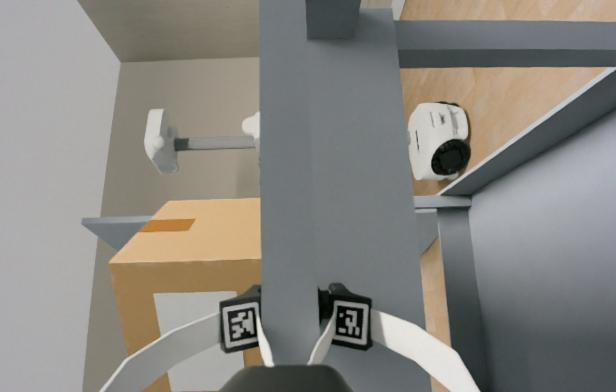

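Call:
move(blocking=false, cameras=[], r1={"joints":{"gripper_m":0.08}})

Call:
wait(seconds=2, cameras=[])

Call:
move(blocking=false, cameras=[], r1={"joints":{"arm_m":0.15}})

Call:
wait(seconds=2, cameras=[])

Call:
move(blocking=false, cameras=[], r1={"base":{"rotate_rad":0.31}})

Call:
wait(seconds=2, cameras=[])

Call:
move(blocking=false, cameras=[], r1={"base":{"strafe_m":-0.22}})

Call:
wait(seconds=3, cameras=["r1_wrist_camera","r1_head_camera"])

Scene clock: 551.23 s.
move: r1 moving
r1.base_odometry: x=-3.989 y=+1.818 heading=-0.241
r1.turned_by_wheels: +0.000
r1.turned_by_imu: +0.000
r1.base_tilt: forward=-1.6 right=+1.3
r1.lidar_m: 0.66 3.44 2.62 2.19 2.14 2.45 2.41 2.38 2.69 2.56 2.53 0.74
r1.base_status: not commanded
r1.joint_positions: lift_m=+0.680 arm_m=+0.300 wrist_yaw_rad=+0.003 wrist_pitch_rad=+0.002 wrist_roll_rad=+1.568 gripper_m=-0.009
r1.joint_status: gripper_m moving
r1.measured_speeds: all 0
r1.motor_effort: lift_m=+24(24) arm_m=+1(4) wheel_0=+6(6) wheel_1=-2(2) wheel_2=+0(0)
r1.servo_current: wrist_yaw_rad=65(65) wrist_pitch_rad=39(52) wrist_roll_rad=39(59) gripper_m=72(72)
r1.contact_limits: arm_m 0
r1.hand_pose: x=+0.7595 y=-0.0866 z=+0.8571 quat_wxyz=(+0.708, +0.706, +0.002, +0.000) (m; r1's base frame)
r1.wrist_depth_mm: - - - - 283 287 287 / - - - - 270 1618 1205 / - - - 255 257 1708 - / - - - 245 249 - - / - 554 477 182 240 - - / - 473 211 183 232 - - / - 496 488 163 165 - -
r2: as last shown
r2.base_tilt: forward=-0.7 right=+0.0
r2.lidar_m: 3.36 1.28 1.20 3.68 1.79 1.41 1.40 1.42 1.10 1.08 0.47 0.29
r2.servo_current: wrist_yaw_rad=65(65) wrist_pitch_rad=52(52) wrist_roll_rad=33(52) gripper_m=91(98)
r2.contact_limits: arm_m 0.3
r2.wrist_depth_mm: - - - - - - - / - - - - - - - / - - - - - - - / - - - - - - - / - - - - - - - / - - 181 202 180 - - / - 1983 - - - 150 -
pictures: none
No camera images: "cameras" was empty.

Scene clock: 552.57 s.
earlier move: r1 done
r1.base_odometry: x=-3.989 y=+1.818 heading=-0.241
r1.turned_by_wheels: +0.000
r1.turned_by_imu: +0.000
r1.base_tilt: forward=-1.6 right=+1.3
r1.lidar_m: 0.64 3.44 2.61 2.20 2.17 2.46 2.41 2.38 2.70 2.53 2.54 0.77
r1.base_status: not commanded
r1.joint_positions: lift_m=+0.680 arm_m=+0.300 wrist_yaw_rad=+0.003 wrist_pitch_rad=+0.002 wrist_roll_rad=+1.568 gripper_m=+0.080
r1.joint_status: all done
r1.measured_speeds: all 0
r1.motor_effort: lift_m=+24(24) arm_m=+4(4) wheel_0=+6(6) wheel_1=-2(2) wheel_2=+0(0)
r1.servo_current: wrist_yaw_rad=65(65) wrist_pitch_rad=39(52) wrist_roll_rad=33(65) gripper_m=39(98)
r1.contact_limits: arm_m 0
r1.hand_pose: x=+0.7595 y=-0.0866 z=+0.8571 quat_wxyz=(+0.708, +0.706, +0.002, +0.000) (m; r1's base frame)
r1.wrist_depth_mm: - - - - 287 291 293 / - - - - 277 1499 1160 / - - - 258 264 1756 - / - - - 249 254 - - / - 559 480 239 243 - - / - 480 462 184 235 - - / - 504 496 154 174 - -
r2.base_odometry: x=-2.413 y=-2.423 heading=-0.398
r2.turned_by_wheels: +0.000
r2.turned_by_imu: +0.000
r2.base_tilt: forward=-0.7 right=+0.1
r2.lidar_m: 3.36 1.32 1.19 3.67 1.76 1.42 1.39 1.41 1.11 1.10 0.43 0.30
r2.base_status: not commanded
r2.joint_positions: lift_m=+0.750 arm_m=+0.238 wrist_yaw_rad=-1.115 wrist_pitch_rad=+0.007 wrist_roll_rad=+0.000 gripper_m=-0.019
r2.joint_status: not commanded
r2.measured_speeds: all 0
r2.motor_effort: lift_m=+15(15) arm_m=-10(10) wheel_0=+4(5) wheel_1=-3(3) wheel_2=+4(4)
r2.servo_current: wrist_yaw_rad=52(65) wrist_pitch_rad=39(59) wrist_roll_rad=46(59) gripper_m=91(98)
r2.contact_limits: arm_m 0.3
r2.hand_pose: x=+0.4578 y=-0.2974 z=+0.9264 quat_wxyz=(+0.849, +0.002, +0.003, -0.529) (m; r2's base frame)
r2.wrist_depth_mm: - - - - - - - / - - - - - - - / - - - - - - - / - - - - - - - / - - - - - - - / - - 181 202 180 - - / - 1808 - - - 150 -
wait: 1.33 of 2 s (r1 has come to rest)
pictures: none
No camera images: "cameras" was empty.

Scene clock: 553.07 s.
move: r1 moving
r1.base_odometry: x=-3.989 y=+1.818 heading=-0.241
r1.turned_by_wheels: +0.000
r1.turned_by_imu: +0.000
r1.base_tilt: forward=-1.6 right=+1.3
r1.lidar_m: 0.64 3.40 2.62 2.17 2.15 2.45 2.40 2.39 2.68 2.54 2.53 0.76
r1.base_status: not commanded
r1.joint_positions: lift_m=+0.680 arm_m=+0.249 wrist_yaw_rad=+0.002 wrist_pitch_rad=+0.002 wrist_roll_rad=+1.568 gripper_m=+0.080
r1.joint_status: arm_m moving
r1.measured_speeds: translate_m=+0.000 strafe_m=+0.000 rotate_rad=+0.000 lift_m=+0.000 arm_m=-0.195 wrist_yaw_rad=+0.000 wrist_pitch_rad=+0.000 wrist_roll_rad=+0.000
r1.motor_effort: lift_m=+24(24) arm_m=-6(7) wheel_0=+4(6) wheel_1=-2(2) wheel_2=+0(0)
r1.servo_current: wrist_yaw_rad=52(65) wrist_pitch_rad=39(46) wrist_roll_rad=39(59) gripper_m=39(46)
r1.hand_pose: x=+0.7089 y=-0.0867 z=+0.8572 quat_wxyz=(+0.708, +0.706, +0.002, +0.000) (m; r1's base frame)
r1.wrist_depth_mm: - - - 264 - 1537 1118 / - - - - 330 345 347 / - - - - 1863 1863 - / - - - - 297 - - / - - 517 227 285 - - / - - 211 217 187 - - / - 554 539 142 264 144 -
r2: as last shown
r2.base_tilt: forward=-0.6 right=+0.0
r2.lidar_m: 3.36 1.29 1.20 3.71 1.79 1.41 1.38 1.39 1.10 1.08 0.45 0.29
r2.servo_current: wrist_yaw_rad=59(59) wrist_pitch_rad=46(52) wrist_roll_rad=46(65) gripper_m=91(98)
r2.contact_limits: arm_m 0.3
r2.wrist_depth_mm: - - - - - - - / - - - - - - - / - - - - - - - / - - - - - - - / - - - - - - - / - - 181 202 180 - - / - 1921 - - - 150 -
pictures: none
No camera images: "cameras" was empty.

Scene clock: 554.07 s.
earlier move: r1 done
r1.base_odometry: x=-3.989 y=+1.818 heading=-0.241
r1.turned_by_wheels: +0.000
r1.turned_by_imu: +0.000
r1.base_tilt: forward=-1.5 right=+1.3
r1.lidar_m: 0.63 3.43 2.63 2.16 2.15 2.44 2.39 2.38 2.69 2.55 2.53 0.75
r1.base_status: not commanded
r1.joint_positions: lift_m=+0.680 arm_m=+0.150 wrist_yaw_rad=+0.002 wrist_pitch_rad=+0.002 wrist_roll_rad=+1.568 gripper_m=+0.080
r1.joint_status: all done
r1.measured_speeds: all 0
r1.motor_effort: lift_m=+24(24) arm_m=-5(7) wheel_0=+4(6) wheel_1=-2(2) wheel_2=+0(0)
r1.servo_current: wrist_yaw_rad=39(72) wrist_pitch_rad=46(52) wrist_roll_rad=59(65) gripper_m=46(46)
r1.hand_pose: x=+0.6096 y=-0.0867 z=+0.8572 quat_wxyz=(+0.708, +0.706, +0.002, +0.000) (m; r1's base frame)
r1.wrist_depth_mm: - - - - - 1708 1182 / - - - - - 1576 1229 / - - - 430 - 1708 - / - - - 798 - - - / - - 640 336 402 - - / - - 211 324 195 - - / - - 654 142 - - -
r2.base_odometry: x=-2.413 y=-2.423 heading=-0.398
r2.turned_by_wheels: +0.000
r2.turned_by_imu: +0.000
r2.base_tilt: forward=-0.7 right=+0.1
r2.lidar_m: 3.38 1.28 1.18 3.69 1.79 1.41 1.39 1.39 1.11 1.08 0.45 0.29
r2.base_status: not commanded
r2.joint_positions: lift_m=+0.750 arm_m=+0.238 wrist_yaw_rad=-1.115 wrist_pitch_rad=+0.007 wrist_roll_rad=+0.000 gripper_m=-0.019
r2.joint_status: not commanded
r2.measured_speeds: all 0
r2.motor_effort: lift_m=+15(15) arm_m=-10(11) wheel_0=+5(5) wheel_1=-2(3) wheel_2=+4(4)
r2.servo_current: wrist_yaw_rad=59(59) wrist_pitch_rad=52(52) wrist_roll_rad=52(65) gripper_m=85(98)
r2.contact_limits: arm_m 0.3
r2.hand_pose: x=+0.4578 y=-0.2974 z=+0.9264 quat_wxyz=(+0.849, +0.002, +0.003, -0.529) (m; r2's base frame)
r2.wrist_depth_mm: - - - - - - - / - - - - - - - / - - - - - - - / - - - - - - - / - - - - - - - / - - 181 202 180 - - / - 1921 - - - 151 -
wait: 1.00 of 2 s (r1 has come to rest)
pictures: none
No camera images: "cameras" was empty.

Scene clock: 554.57 s.
move: r1 moving
r1.base_odometry: x=-3.989 y=+1.818 heading=-0.012
r1.turned_by_wheels: +0.229
r1.turned_by_imu: +0.230
r1.base_tilt: forward=-1.6 right=+1.3
r1.lidar_m: 0.64 3.42 2.36 2.13 2.21 2.54 2.37 2.41 2.77 2.55 2.59 0.69
r1.base_status: rotate_rad moving
r1.joint_positions: lift_m=+0.680 arm_m=+0.150 wrist_yaw_rad=+0.002 wrist_pitch_rad=+0.002 wrist_roll_rad=+1.568 gripper_m=+0.080
r1.joint_status: not commanded
r1.measured_speeds: translate_m=-0.001 strafe_m=+0.001 rotate_rad=+0.596 lift_m=+0.000 arm_m=+0.000 wrist_yaw_rad=+0.000 wrist_pitch_rad=+0.000 wrist_roll_rad=+0.000
r1.motor_effort: lift_m=+24(24) arm_m=-5(5) wheel_0=-4(8) wheel_1=-1(8) wheel_2=-2(8)
r1.servo_current: wrist_yaw_rad=33(72) wrist_pitch_rad=46(52) wrist_roll_rad=46(59) gripper_m=39(46)
r1.hand_pose: x=+0.6096 y=-0.0867 z=+0.8572 quat_wxyz=(+0.708, +0.706, +0.002, +0.000) (m; r1's base frame)
r1.wrist_depth_mm: - - - - - 1863 - / - - - 298 1983 - - / - - 585 296 357 - - / - - 627 291 - - - / - - 668 289 - - - / - - 199 286 190 1576 - / - - - 139 345 347 351
r2: as last shown
r2.lidar_m: 3.37 1.31 1.19 3.69 1.79 1.40 1.39 1.41 1.12 1.09 0.42 0.30
r2.motor_effort: lift_m=+15(15) arm_m=-10(10) wheel_0=+4(5) wheel_1=-3(3) wheel_2=+4(4)
r2.servo_current: wrist_yaw_rad=52(59) wrist_pitch_rad=46(59) wrist_roll_rad=46(52) gripper_m=85(98)
r2.contact_limits: arm_m 0.3
pictures: none
No camera images: "cameras" was empty.

Scene clock: 555.20 s.
earlier move: r1 done
r1.base_odometry: x=-3.989 y=+1.818 heading=+0.069
r1.turned_by_wheels: +0.081
r1.turned_by_imu: +0.081
r1.base_tilt: forward=-1.6 right=+1.3
r1.lidar_m: 0.66 3.15 2.28 2.15 2.22 2.46 2.36 2.48 2.68 2.56 2.65 0.65
r1.base_status: done
r1.joint_positions: lift_m=+0.680 arm_m=+0.150 wrist_yaw_rad=+0.002 wrist_pitch_rad=+0.002 wrist_roll_rad=+1.568 gripper_m=+0.080
r1.joint_status: not commanded
r1.measured_speeds: all 0
r1.motor_effort: lift_m=+24(24) arm_m=-5(5) wheel_0=-1(8) wheel_1=-2(8) wheel_2=-1(8)
r1.servo_current: wrist_yaw_rad=33(72) wrist_pitch_rad=46(52) wrist_roll_rad=59(59) gripper_m=39(46)
r1.hand_pose: x=+0.6096 y=-0.0867 z=+0.8572 quat_wxyz=(+0.708, +0.706, +0.002, +0.000) (m; r1's base frame)
r1.wrist_depth_mm: - - 580 264 324 - - / - - 569 266 - - - / - - 621 270 - - - / - - 683 270 336 - - / - - - 309 342 347 345 / - - 200 278 195 1661 1255 / - - - 150 - 1576 1255
r2.base_odometry: x=-2.413 y=-2.423 heading=-0.398
r2.turned_by_wheels: +0.000
r2.turned_by_imu: +0.000
r2.base_tilt: forward=-0.7 right=+0.0
r2.lidar_m: 3.35 1.29 1.20 3.67 1.79 1.41 1.37 1.42 1.11 1.08 0.44 0.29
r2.base_status: not commanded
r2.joint_positions: lift_m=+0.750 arm_m=+0.238 wrist_yaw_rad=-1.115 wrist_pitch_rad=+0.007 wrist_roll_rad=+0.000 gripper_m=-0.019
r2.joint_status: not commanded
r2.measured_speeds: all 0
r2.motor_effort: lift_m=+15(15) arm_m=-10(10) wheel_0=+4(5) wheel_1=-3(3) wheel_2=+4(4)
r2.servo_current: wrist_yaw_rad=59(59) wrist_pitch_rad=46(59) wrist_roll_rad=46(59) gripper_m=98(98)
r2.contact_limits: arm_m 0.3
r2.hand_pose: x=+0.4578 y=-0.2974 z=+0.9264 quat_wxyz=(+0.849, +0.002, +0.003, -0.529) (m; r2's base frame)
r2.wrist_depth_mm: - - - - - - - / - - - - - - - / - - - - - - - / - - - - - - - / - - - - - - - / - - 181 202 180 - - / - 1921 - - - 151 -
wait: 0.63 of 2 s (r1 has come to rest)
pictures: none
No camera images: "cameras" was empty.

Scene clock: 555.70 s.
move: r1 moving
r1.base_odometry: x=-3.987 y=+1.782 heading=+0.069
r1.turned_by_wheels: +0.000
r1.turned_by_imu: +0.000
r1.base_tilt: forward=-1.6 right=+1.3
r1.lidar_m: 0.65 3.19 2.31 2.18 2.28 2.48 2.35 2.46 2.64 2.52 2.59 0.64
r1.base_status: strafe_m moving
r1.joint_positions: lift_m=+0.680 arm_m=+0.150 wrist_yaw_rad=+0.002 wrist_pitch_rad=+0.002 wrist_roll_rad=+1.568 gripper_m=+0.080
r1.joint_status: not commanded
r1.measured_speeds: translate_m=+0.000 strafe_m=-0.141 rotate_rad=-0.001 lift_m=+0.000 arm_m=+0.000 wrist_yaw_rad=+0.000 wrist_pitch_rad=+0.000 wrist_roll_rad=+0.000
r1.motor_effort: lift_m=+24(24) arm_m=-5(5) wheel_0=+8(10) wheel_1=-9(10) wheel_2=-1(1)
r1.servo_current: wrist_yaw_rad=52(59) wrist_pitch_rad=33(46) wrist_roll_rad=52(65) gripper_m=33(46)
r1.hand_pose: x=+0.6096 y=-0.0867 z=+0.8572 quat_wxyz=(+0.708, +0.706, +0.002, +0.000) (m; r1's base frame)
r1.wrist_depth_mm: - - 699 - 1808 - - / - - 559 264 - - - / - - 609 267 - - - / - - 668 271 332 - - / - - - 273 - 1863 - / - - 199 293 191 347 1118 / - - - 142 - 1576 1255
r2: as last shown
r2.base_tilt: forward=-0.6 right=+0.0
r2.lidar_m: 3.36 1.30 1.18 3.69 1.79 1.41 1.39 1.38 1.11 1.08 0.45 0.28
r2.motor_effort: lift_m=+15(15) arm_m=-10(11) wheel_0=+4(4) wheel_1=-3(3) wheel_2=+4(4)
r2.servo_current: wrist_yaw_rad=59(65) wrist_pitch_rad=52(52) wrist_roll_rad=59(59) gripper_m=91(98)
r2.contact_limits: arm_m 0.3
r2.wrist_depth_mm: - - - - - - - / - - - - - - - / - - - - - - - / - - - - - - - / - - - - - - - / - - 181 202 180 - - / - 1921 - - - 150 -
pictures: none
No camera images: "cameras" was empty.

Scene clock: 557.47 s.
earlier move: r1 done
r1.base_odometry: x=-3.974 y=+1.598 heading=+0.069
r1.turned_by_wheels: +0.000
r1.turned_by_imu: -0.001
r1.base_tilt: forward=-1.6 right=+1.3
r1.lidar_m: 0.62 3.45 2.49 2.38 2.43 2.48 2.36 2.49 2.41 2.33 2.41 0.66
r1.base_status: done
r1.joint_positions: lift_m=+0.680 arm_m=+0.150 wrist_yaw_rad=+0.002 wrist_pitch_rad=+0.002 wrist_roll_rad=+1.568 gripper_m=+0.080
r1.joint_status: not commanded
r1.measured_speeds: all 0
r1.motor_effort: lift_m=+24(24) arm_m=-5(5) wheel_0=+0(11) wheel_1=+1(10) wheel_2=+0(1)
r1.servo_current: wrist_yaw_rad=46(72) wrist_pitch_rad=33(52) wrist_roll_rad=59(65) gripper_m=46(52)
r1.hand_pose: x=+0.6096 y=-0.0867 z=+0.8572 quat_wxyz=(+0.708, +0.706, +0.002, +0.000) (m; r1's base frame)
r1.wrist_depth_mm: - - - - 324 325 324 / - - - - 342 1576 - / - - 691 260 320 - - / - - 554 262 325 - - / - - 585 264 327 - - / - - 211 265 190 - - / - - - 139 - 1756 -
r2.base_odometry: x=-2.413 y=-2.423 heading=-0.398
r2.turned_by_wheels: +0.000
r2.turned_by_imu: +0.000
r2.base_tilt: forward=-0.6 right=+0.0
r2.lidar_m: 3.37 1.29 1.17 3.65 1.78 1.41 1.39 1.41 1.11 1.07 0.45 0.31
r2.base_status: not commanded
r2.joint_positions: lift_m=+0.750 arm_m=+0.238 wrist_yaw_rad=-1.115 wrist_pitch_rad=+0.007 wrist_roll_rad=+0.000 gripper_m=-0.019
r2.joint_status: not commanded
r2.measured_speeds: all 0
r2.motor_effort: lift_m=+15(15) arm_m=-10(11) wheel_0=+4(5) wheel_1=-3(3) wheel_2=+3(4)
r2.servo_current: wrist_yaw_rad=52(65) wrist_pitch_rad=52(52) wrist_roll_rad=52(59) gripper_m=91(98)
r2.contact_limits: arm_m 0.3
r2.hand_pose: x=+0.4578 y=-0.2974 z=+0.9264 quat_wxyz=(+0.849, +0.002, +0.003, -0.529) (m; r2's base frame)
r2.wrist_depth_mm: - - - - - - - / - - - - - - - / - - - - - - - / - - - - - - - / - - - - - - - / - - 181 201 180 - - / - 1921 - - - 151 -
wait: 1.77 of 3 s (r1 has come to rest)
pictures: r1_head_camera, r1_wrist_camera
Images, in order (width x height): r1_head_camera 420x560, r1_wrist_camera 616x392.

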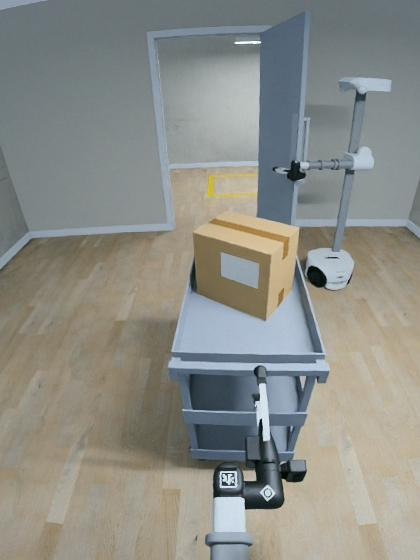

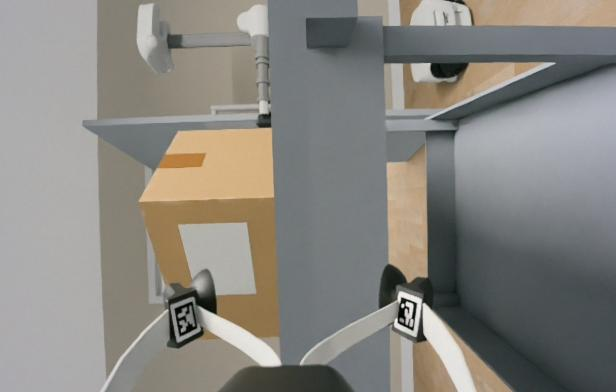

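Call:
move(blocking=false, r1={"joints":{"arm_m":0.24},"contact_limits":{"arm_m":0.1}}, cameras=[])

Call:
wait(seconds=1.5, cameras=[])

Call:
move(blocking=false, r1={"joints":{"gripper_m":-0.035}}, cameras=[])

Call:
wait(seconds=2, cameras=["r1_head_camera","r1_wrist_camera"])

Scene clock: 579.53 s.
move: r1 moving
r1.base_odometry: x=-3.974 y=+1.598 heading=+0.069
r1.turned_by_wheels: +0.000
r1.turned_by_imu: +0.000
r1.base_tilt: forward=-1.6 right=+1.2
r1.lidar_m: 0.63 3.45 2.49 2.35 2.44 2.47 2.35 2.50 2.44 2.34 2.41 0.66
r1.base_status: not commanded
r1.joint_positions: lift_m=+0.680 arm_m=+0.200 wrist_yaw_rad=+0.002 wrist_pitch_rad=+0.002 wrist_roll_rad=+1.568 gripper_m=+0.080
r1.joint_status: arm_m moving
r1.measured_speeds: translate_m=+0.000 strafe_m=+0.000 rotate_rad=+0.000 lift_m=+0.000 arm_m=+0.183 wrist_yaw_rad=+0.000 wrist_pitch_rad=+0.000 wrist_roll_rad=+0.000
r1.motor_effort: lift_m=+24(24) arm_m=+8(8) wheel_0=+1(1) wheel_1=+1(1) wheel_2=+0(0)
r1.servo_current: wrist_yaw_rad=65(65) wrist_pitch_rad=33(46) wrist_roll_rad=26(72) gripper_m=46(46)
r1.contact_limits: arm_m 0.1
r1.hand_pose: x=+0.6597 y=-0.0867 z=+0.8572 quat_wxyz=(+0.708, +0.706, +0.002, +0.000) (m; r1's base frame)
r1.wrist_depth_mm: - - - - 285 286 286 / - - - - 278 1756 - / - - 676 220 281 - - / - - 525 219 281 - - / - - 530 220 282 - - / - - 211 220 189 - - / - - - 142 282 144 -
r2: as last shown
r2.base_tilt: forward=-0.7 right=+0.1
r2.lidar_m: 3.36 1.29 1.19 3.72 1.78 1.42 1.38 1.39 1.12 1.09 0.46 0.29
r2.motor_effort: lift_m=+15(15) arm_m=-10(10) wheel_0=+4(5) wheel_1=-3(3) wheel_2=+4(4)
r2.servo_current: wrist_yaw_rad=59(59) wrist_pitch_rad=46(52) wrist_roll_rad=52(65) gripper_m=98(98)
r2.contact_limits: arm_m 0.3
r2.wrist_depth_mm: - - - - - - - / - - - - - - - / - - - - - - - / - - - - - - - / - - - - - - - / - - 181 202 180 - - / - 1921 - - - 150 -
pictures: none
No camera images: "cameras" was empty.

Scene clock: 580.30 s.
earlier move: r1 done
r1.base_odometry: x=-3.974 y=+1.598 heading=+0.069
r1.turned_by_wheels: +0.000
r1.turned_by_imu: +0.000
r1.base_tilt: forward=-1.6 right=+1.3
r1.lidar_m: 0.64 3.47 2.50 2.37 2.44 2.47 2.34 2.48 2.44 2.34 2.37 0.65
r1.base_status: not commanded
r1.joint_positions: lift_m=+0.680 arm_m=+0.240 wrist_yaw_rad=+0.002 wrist_pitch_rad=+0.002 wrist_roll_rad=+1.569 gripper_m=+0.080
r1.joint_status: all done
r1.measured_speeds: all 0
r1.motor_effort: lift_m=+24(24) arm_m=+5(9) wheel_0=+1(1) wheel_1=+0(1) wheel_2=-1(1)
r1.servo_current: wrist_yaw_rad=46(65) wrist_pitch_rad=39(52) wrist_roll_rad=46(72) gripper_m=33(46)
r1.contact_limits: arm_m 0.1
r1.hand_pose: x=+0.6994 y=-0.0867 z=+0.8572 quat_wxyz=(+0.708, +0.706, +0.002, +0.000) (m; r1's base frame)
r1.wrist_depth_mm: - - - 234 236 1576 1182 / - - - 236 238 1708 - / - - 585 237 240 - - / - 480 473 239 242 - - / - 517 500 181 241 - - / - - 211 182 196 - - / - - - 138 246 1808 -
r2.base_odometry: x=-2.413 y=-2.423 heading=-0.398
r2.turned_by_wheels: +0.000
r2.turned_by_imu: +0.000
r2.base_tilt: forward=-0.7 right=+0.1
r2.lidar_m: 3.37 1.29 1.17 3.70 1.78 1.41 1.38 1.38 1.08 1.09 0.45 0.30
r2.base_status: not commanded
r2.joint_positions: lift_m=+0.750 arm_m=+0.238 wrist_yaw_rad=-1.115 wrist_pitch_rad=+0.007 wrist_roll_rad=+0.000 gripper_m=-0.019
r2.joint_status: not commanded
r2.measured_speeds: all 0
r2.motor_effort: lift_m=+15(15) arm_m=-10(10) wheel_0=+4(5) wheel_1=-2(3) wheel_2=+4(4)
r2.servo_current: wrist_yaw_rad=52(59) wrist_pitch_rad=52(52) wrist_roll_rad=46(65) gripper_m=91(98)
r2.contact_limits: arm_m 0.3
r2.hand_pose: x=+0.4578 y=-0.2974 z=+0.9264 quat_wxyz=(+0.849, +0.002, +0.003, -0.529) (m; r2's base frame)
r2.wrist_depth_mm: - - - - - - - / - - - - - - - / - - - - - - - / - - - - - - - / - - - - - - - / - - 182 201 180 - - / - 1863 - - - 150 -
wait: 0.77 of 1.5 s (r1 has come to rest)
pictures: none
No camera images: "cameras" was empty.

Scene clock: 580.80 s.
move: r1 moving
r1.base_odometry: x=-3.974 y=+1.598 heading=+0.069
r1.turned_by_wheels: +0.000
r1.turned_by_imu: +0.000
r1.base_tilt: forward=-1.6 right=+1.2
r1.lidar_m: 0.64 3.44 2.52 2.38 2.45 2.50 2.35 2.48 2.43 2.33 2.41 0.67
r1.base_status: not commanded
r1.joint_positions: lift_m=+0.680 arm_m=+0.240 wrist_yaw_rad=+0.002 wrist_pitch_rad=+0.002 wrist_roll_rad=+1.569 gripper_m=+0.062
r1.joint_status: gripper_m moving
r1.measured_speeds: all 0
r1.motor_effort: lift_m=+24(24) arm_m=+5(5) wheel_0=+0(1) wheel_1=+1(1) wheel_2=-1(1)
r1.servo_current: wrist_yaw_rad=39(72) wrist_pitch_rad=39(46) wrist_roll_rad=39(52) gripper_m=104(104)
r1.contact_limits: arm_m 0.1
r1.hand_pose: x=+0.6994 y=-0.0867 z=+0.8572 quat_wxyz=(+0.708, +0.706, +0.002, +0.000) (m; r1's base frame)
r1.wrist_depth_mm: - - - 236 237 1537 1205 / - - - 237 238 1808 - / - - 591 238 239 - - / - 492 477 240 241 - - / - 521 500 181 242 - - / - - 194 182 192 - - / - - - 138 245 1983 -
r2: as last shown
r2.base_tilt: forward=-0.6 right=+0.1
r2.lidar_m: 3.38 1.28 1.17 3.66 1.77 1.41 1.38 1.35 1.09 1.08 0.46 0.29
r2.motor_effort: lift_m=+15(15) arm_m=-10(10) wheel_0=+4(4) wheel_1=-3(3) wheel_2=+4(4)
r2.servo_current: wrist_yaw_rad=39(52) wrist_pitch_rad=46(52) wrist_roll_rad=46(52) gripper_m=91(98)
r2.contact_limits: arm_m 0.3
r2.wrist_depth_mm: - - - - - - - / - - - - - - - / - - - - - - - / - - - - - - - / - - - - - - - / - - 181 202 180 - - / - 1921 - - - 150 -
pictures: none
No camera images: "cameras" was empty.

Scene clock: 582.10 s.
earlier move: r1 done
r1.base_odometry: x=-3.974 y=+1.598 heading=+0.069
r1.turned_by_wheels: +0.000
r1.turned_by_imu: +0.000
r1.base_tilt: forward=-1.6 right=+1.3
r1.lidar_m: 0.63 3.47 2.48 2.40 2.45 2.48 2.37 2.48 2.45 2.34 2.42 0.65
r1.base_status: not commanded
r1.joint_positions: lift_m=+0.680 arm_m=+0.240 wrist_yaw_rad=+0.002 wrist_pitch_rad=+0.002 wrist_roll_rad=+1.569 gripper_m=-0.034
r1.joint_status: all done
r1.measured_speeds: all 0
r1.motor_effort: lift_m=+24(24) arm_m=-4(5) wheel_0=-1(1) wheel_1=+1(1) wheel_2=-1(2)
r1.servo_current: wrist_yaw_rad=39(72) wrist_pitch_rad=33(52) wrist_roll_rad=39(65) gripper_m=78(202)
r1.contact_limits: arm_m 0.1
r1.hand_pose: x=+0.6995 y=-0.0867 z=+0.8572 quat_wxyz=(+0.708, +0.706, +0.002, +0.000) (m; r1's base frame)
r1.wrist_depth_mm: - - - 223 224 1618 1182 / - - - 224 227 1708 - / - - 559 227 228 - - / - 466 459 229 230 - - / - 512 492 230 232 - - / - - 188 173 181 - - / - 153 - - 236 139 -
r2.base_odometry: x=-2.413 y=-2.423 heading=-0.398
r2.turned_by_wheels: +0.000
r2.turned_by_imu: +0.000
r2.base_tilt: forward=-0.7 right=+0.0
r2.lidar_m: 3.37 1.29 1.20 3.71 1.77 1.42 1.37 1.38 1.12 1.07 0.44 0.32
r2.base_status: not commanded
r2.joint_positions: lift_m=+0.750 arm_m=+0.238 wrist_yaw_rad=-1.115 wrist_pitch_rad=+0.007 wrist_roll_rad=+0.000 gripper_m=-0.019
r2.joint_status: not commanded
r2.measured_speeds: all 0
r2.motor_effort: lift_m=+15(15) arm_m=-10(10) wheel_0=+4(5) wheel_1=-3(3) wheel_2=+4(4)
r2.servo_current: wrist_yaw_rad=46(52) wrist_pitch_rad=59(59) wrist_roll_rad=52(59) gripper_m=85(98)
r2.contact_limits: arm_m 0.3
r2.hand_pose: x=+0.4578 y=-0.2974 z=+0.9264 quat_wxyz=(+0.849, +0.002, +0.003, -0.529) (m; r2's base frame)
r2.wrist_depth_mm: - - - - - - - / - - - - - - - / - - - - - - - / - - - - - - - / - - - - - - - / - - 181 202 180 - - / - 1921 - - - 151 -
wait: 1.30 of 2 s (r1 has come to rest)
pictures: r1_head_camera, r1_wrist_camera
Images, in order (width x height): r1_head_camera 420x560, r1_wrist_camera 616x392.

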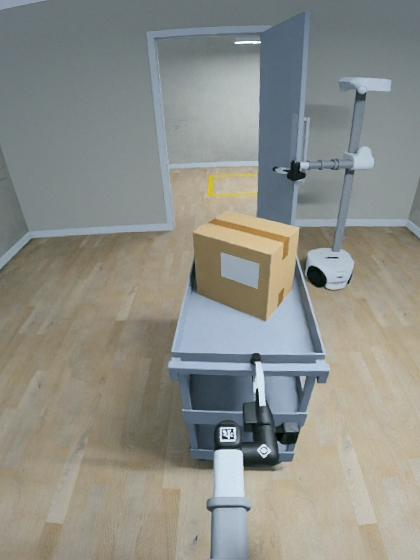

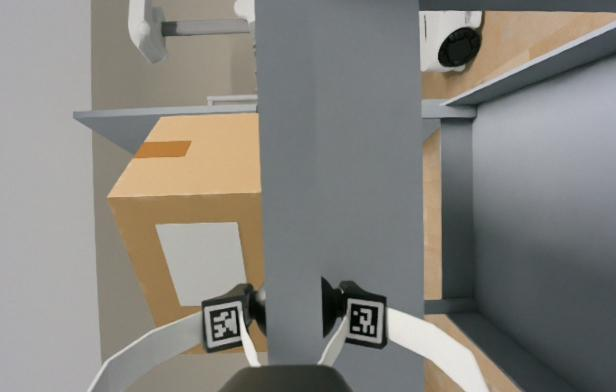

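Call:
move(blocking=false, r1={"base":{"translate_m":0.5,"strafe_m":-0.03},"pace":"slow","contact_limits":{"translate_m":0.7,"strafe_m":0.7}}, cameras=[])

Call:
wait(seconds=7, cameras=["r1_head_camera","r1_wrist_camera"])

r1: "contact_limits": translate_m and strafe_m are given together and make one move, which takes one limit: state it under one of them only
Scene clock: 593.93 s.
r1.base_odometry: x=-3.974 y=+1.598 heading=+0.069
r1.turned_by_wheels: +0.000
r1.turned_by_imu: +0.000
r1.base_tilt: forward=-1.6 right=+1.3
r1.lidar_m: 0.64 3.44 2.50 2.35 2.46 2.47 2.36 2.47 2.45 2.33 2.40 0.65
r1.base_status: not commanded
r1.joint_positions: lift_m=+0.680 arm_m=+0.240 wrist_yaw_rad=+0.002 wrist_pitch_rad=+0.002 wrist_roll_rad=+1.569 gripper_m=-0.034
r1.joint_status: all done
r1.measured_speeds: all 0
r1.motor_effort: lift_m=+24(24) arm_m=-3(5) wheel_0=+0(1) wheel_1=+1(1) wheel_2=-1(2)
r1.servo_current: wrist_yaw_rad=52(72) wrist_pitch_rad=33(52) wrist_roll_rad=59(65) gripper_m=85(202)
r1.contact_limits: arm_m 0.1
r1.hand_pose: x=+0.6995 y=-0.0867 z=+0.8572 quat_wxyz=(+0.708, +0.706, +0.002, +0.000) (m; r1's base frame)
r1.wrist_depth_mm: - - - 224 224 1618 1182 / - - - 225 226 1708 - / - - 554 227 229 - - / - 469 466 229 230 - - / - 517 496 230 233 - - / - - 188 173 180 - - / - 153 - - 236 139 -
r2.base_odometry: x=-2.413 y=-2.423 heading=-0.398
r2.turned_by_wheels: +0.000
r2.turned_by_imu: +0.000
r2.base_tilt: forward=-0.6 right=+0.1
r2.lidar_m: 3.37 1.27 1.20 3.68 1.79 1.40 1.38 1.41 1.09 1.09 0.41 0.30
r2.base_status: not commanded
r2.joint_positions: lift_m=+0.750 arm_m=+0.238 wrist_yaw_rad=-1.115 wrist_pitch_rad=+0.007 wrist_roll_rad=+0.000 gripper_m=-0.019
r2.joint_status: not commanded
r2.measured_speeds: all 0
r2.motor_effort: lift_m=+15(15) arm_m=-10(10) wheel_0=+4(5) wheel_1=-3(3) wheel_2=+4(4)
r2.servo_current: wrist_yaw_rad=52(52) wrist_pitch_rad=52(59) wrist_roll_rad=46(59) gripper_m=91(98)
r2.contact_limits: arm_m 0.3
r2.hand_pose: x=+0.4578 y=-0.2974 z=+0.9264 quat_wxyz=(+0.849, +0.002, +0.003, -0.529) (m; r2's base frame)
r2.wrist_depth_mm: - - - - - - - / - - - - - - - / - - - - - - - / - - - - - - - / - - - - - - - / - - 181 202 180 - - / - 1921 - - - 151 -
pictures: none

not run: a call was refused earlier in this reply.


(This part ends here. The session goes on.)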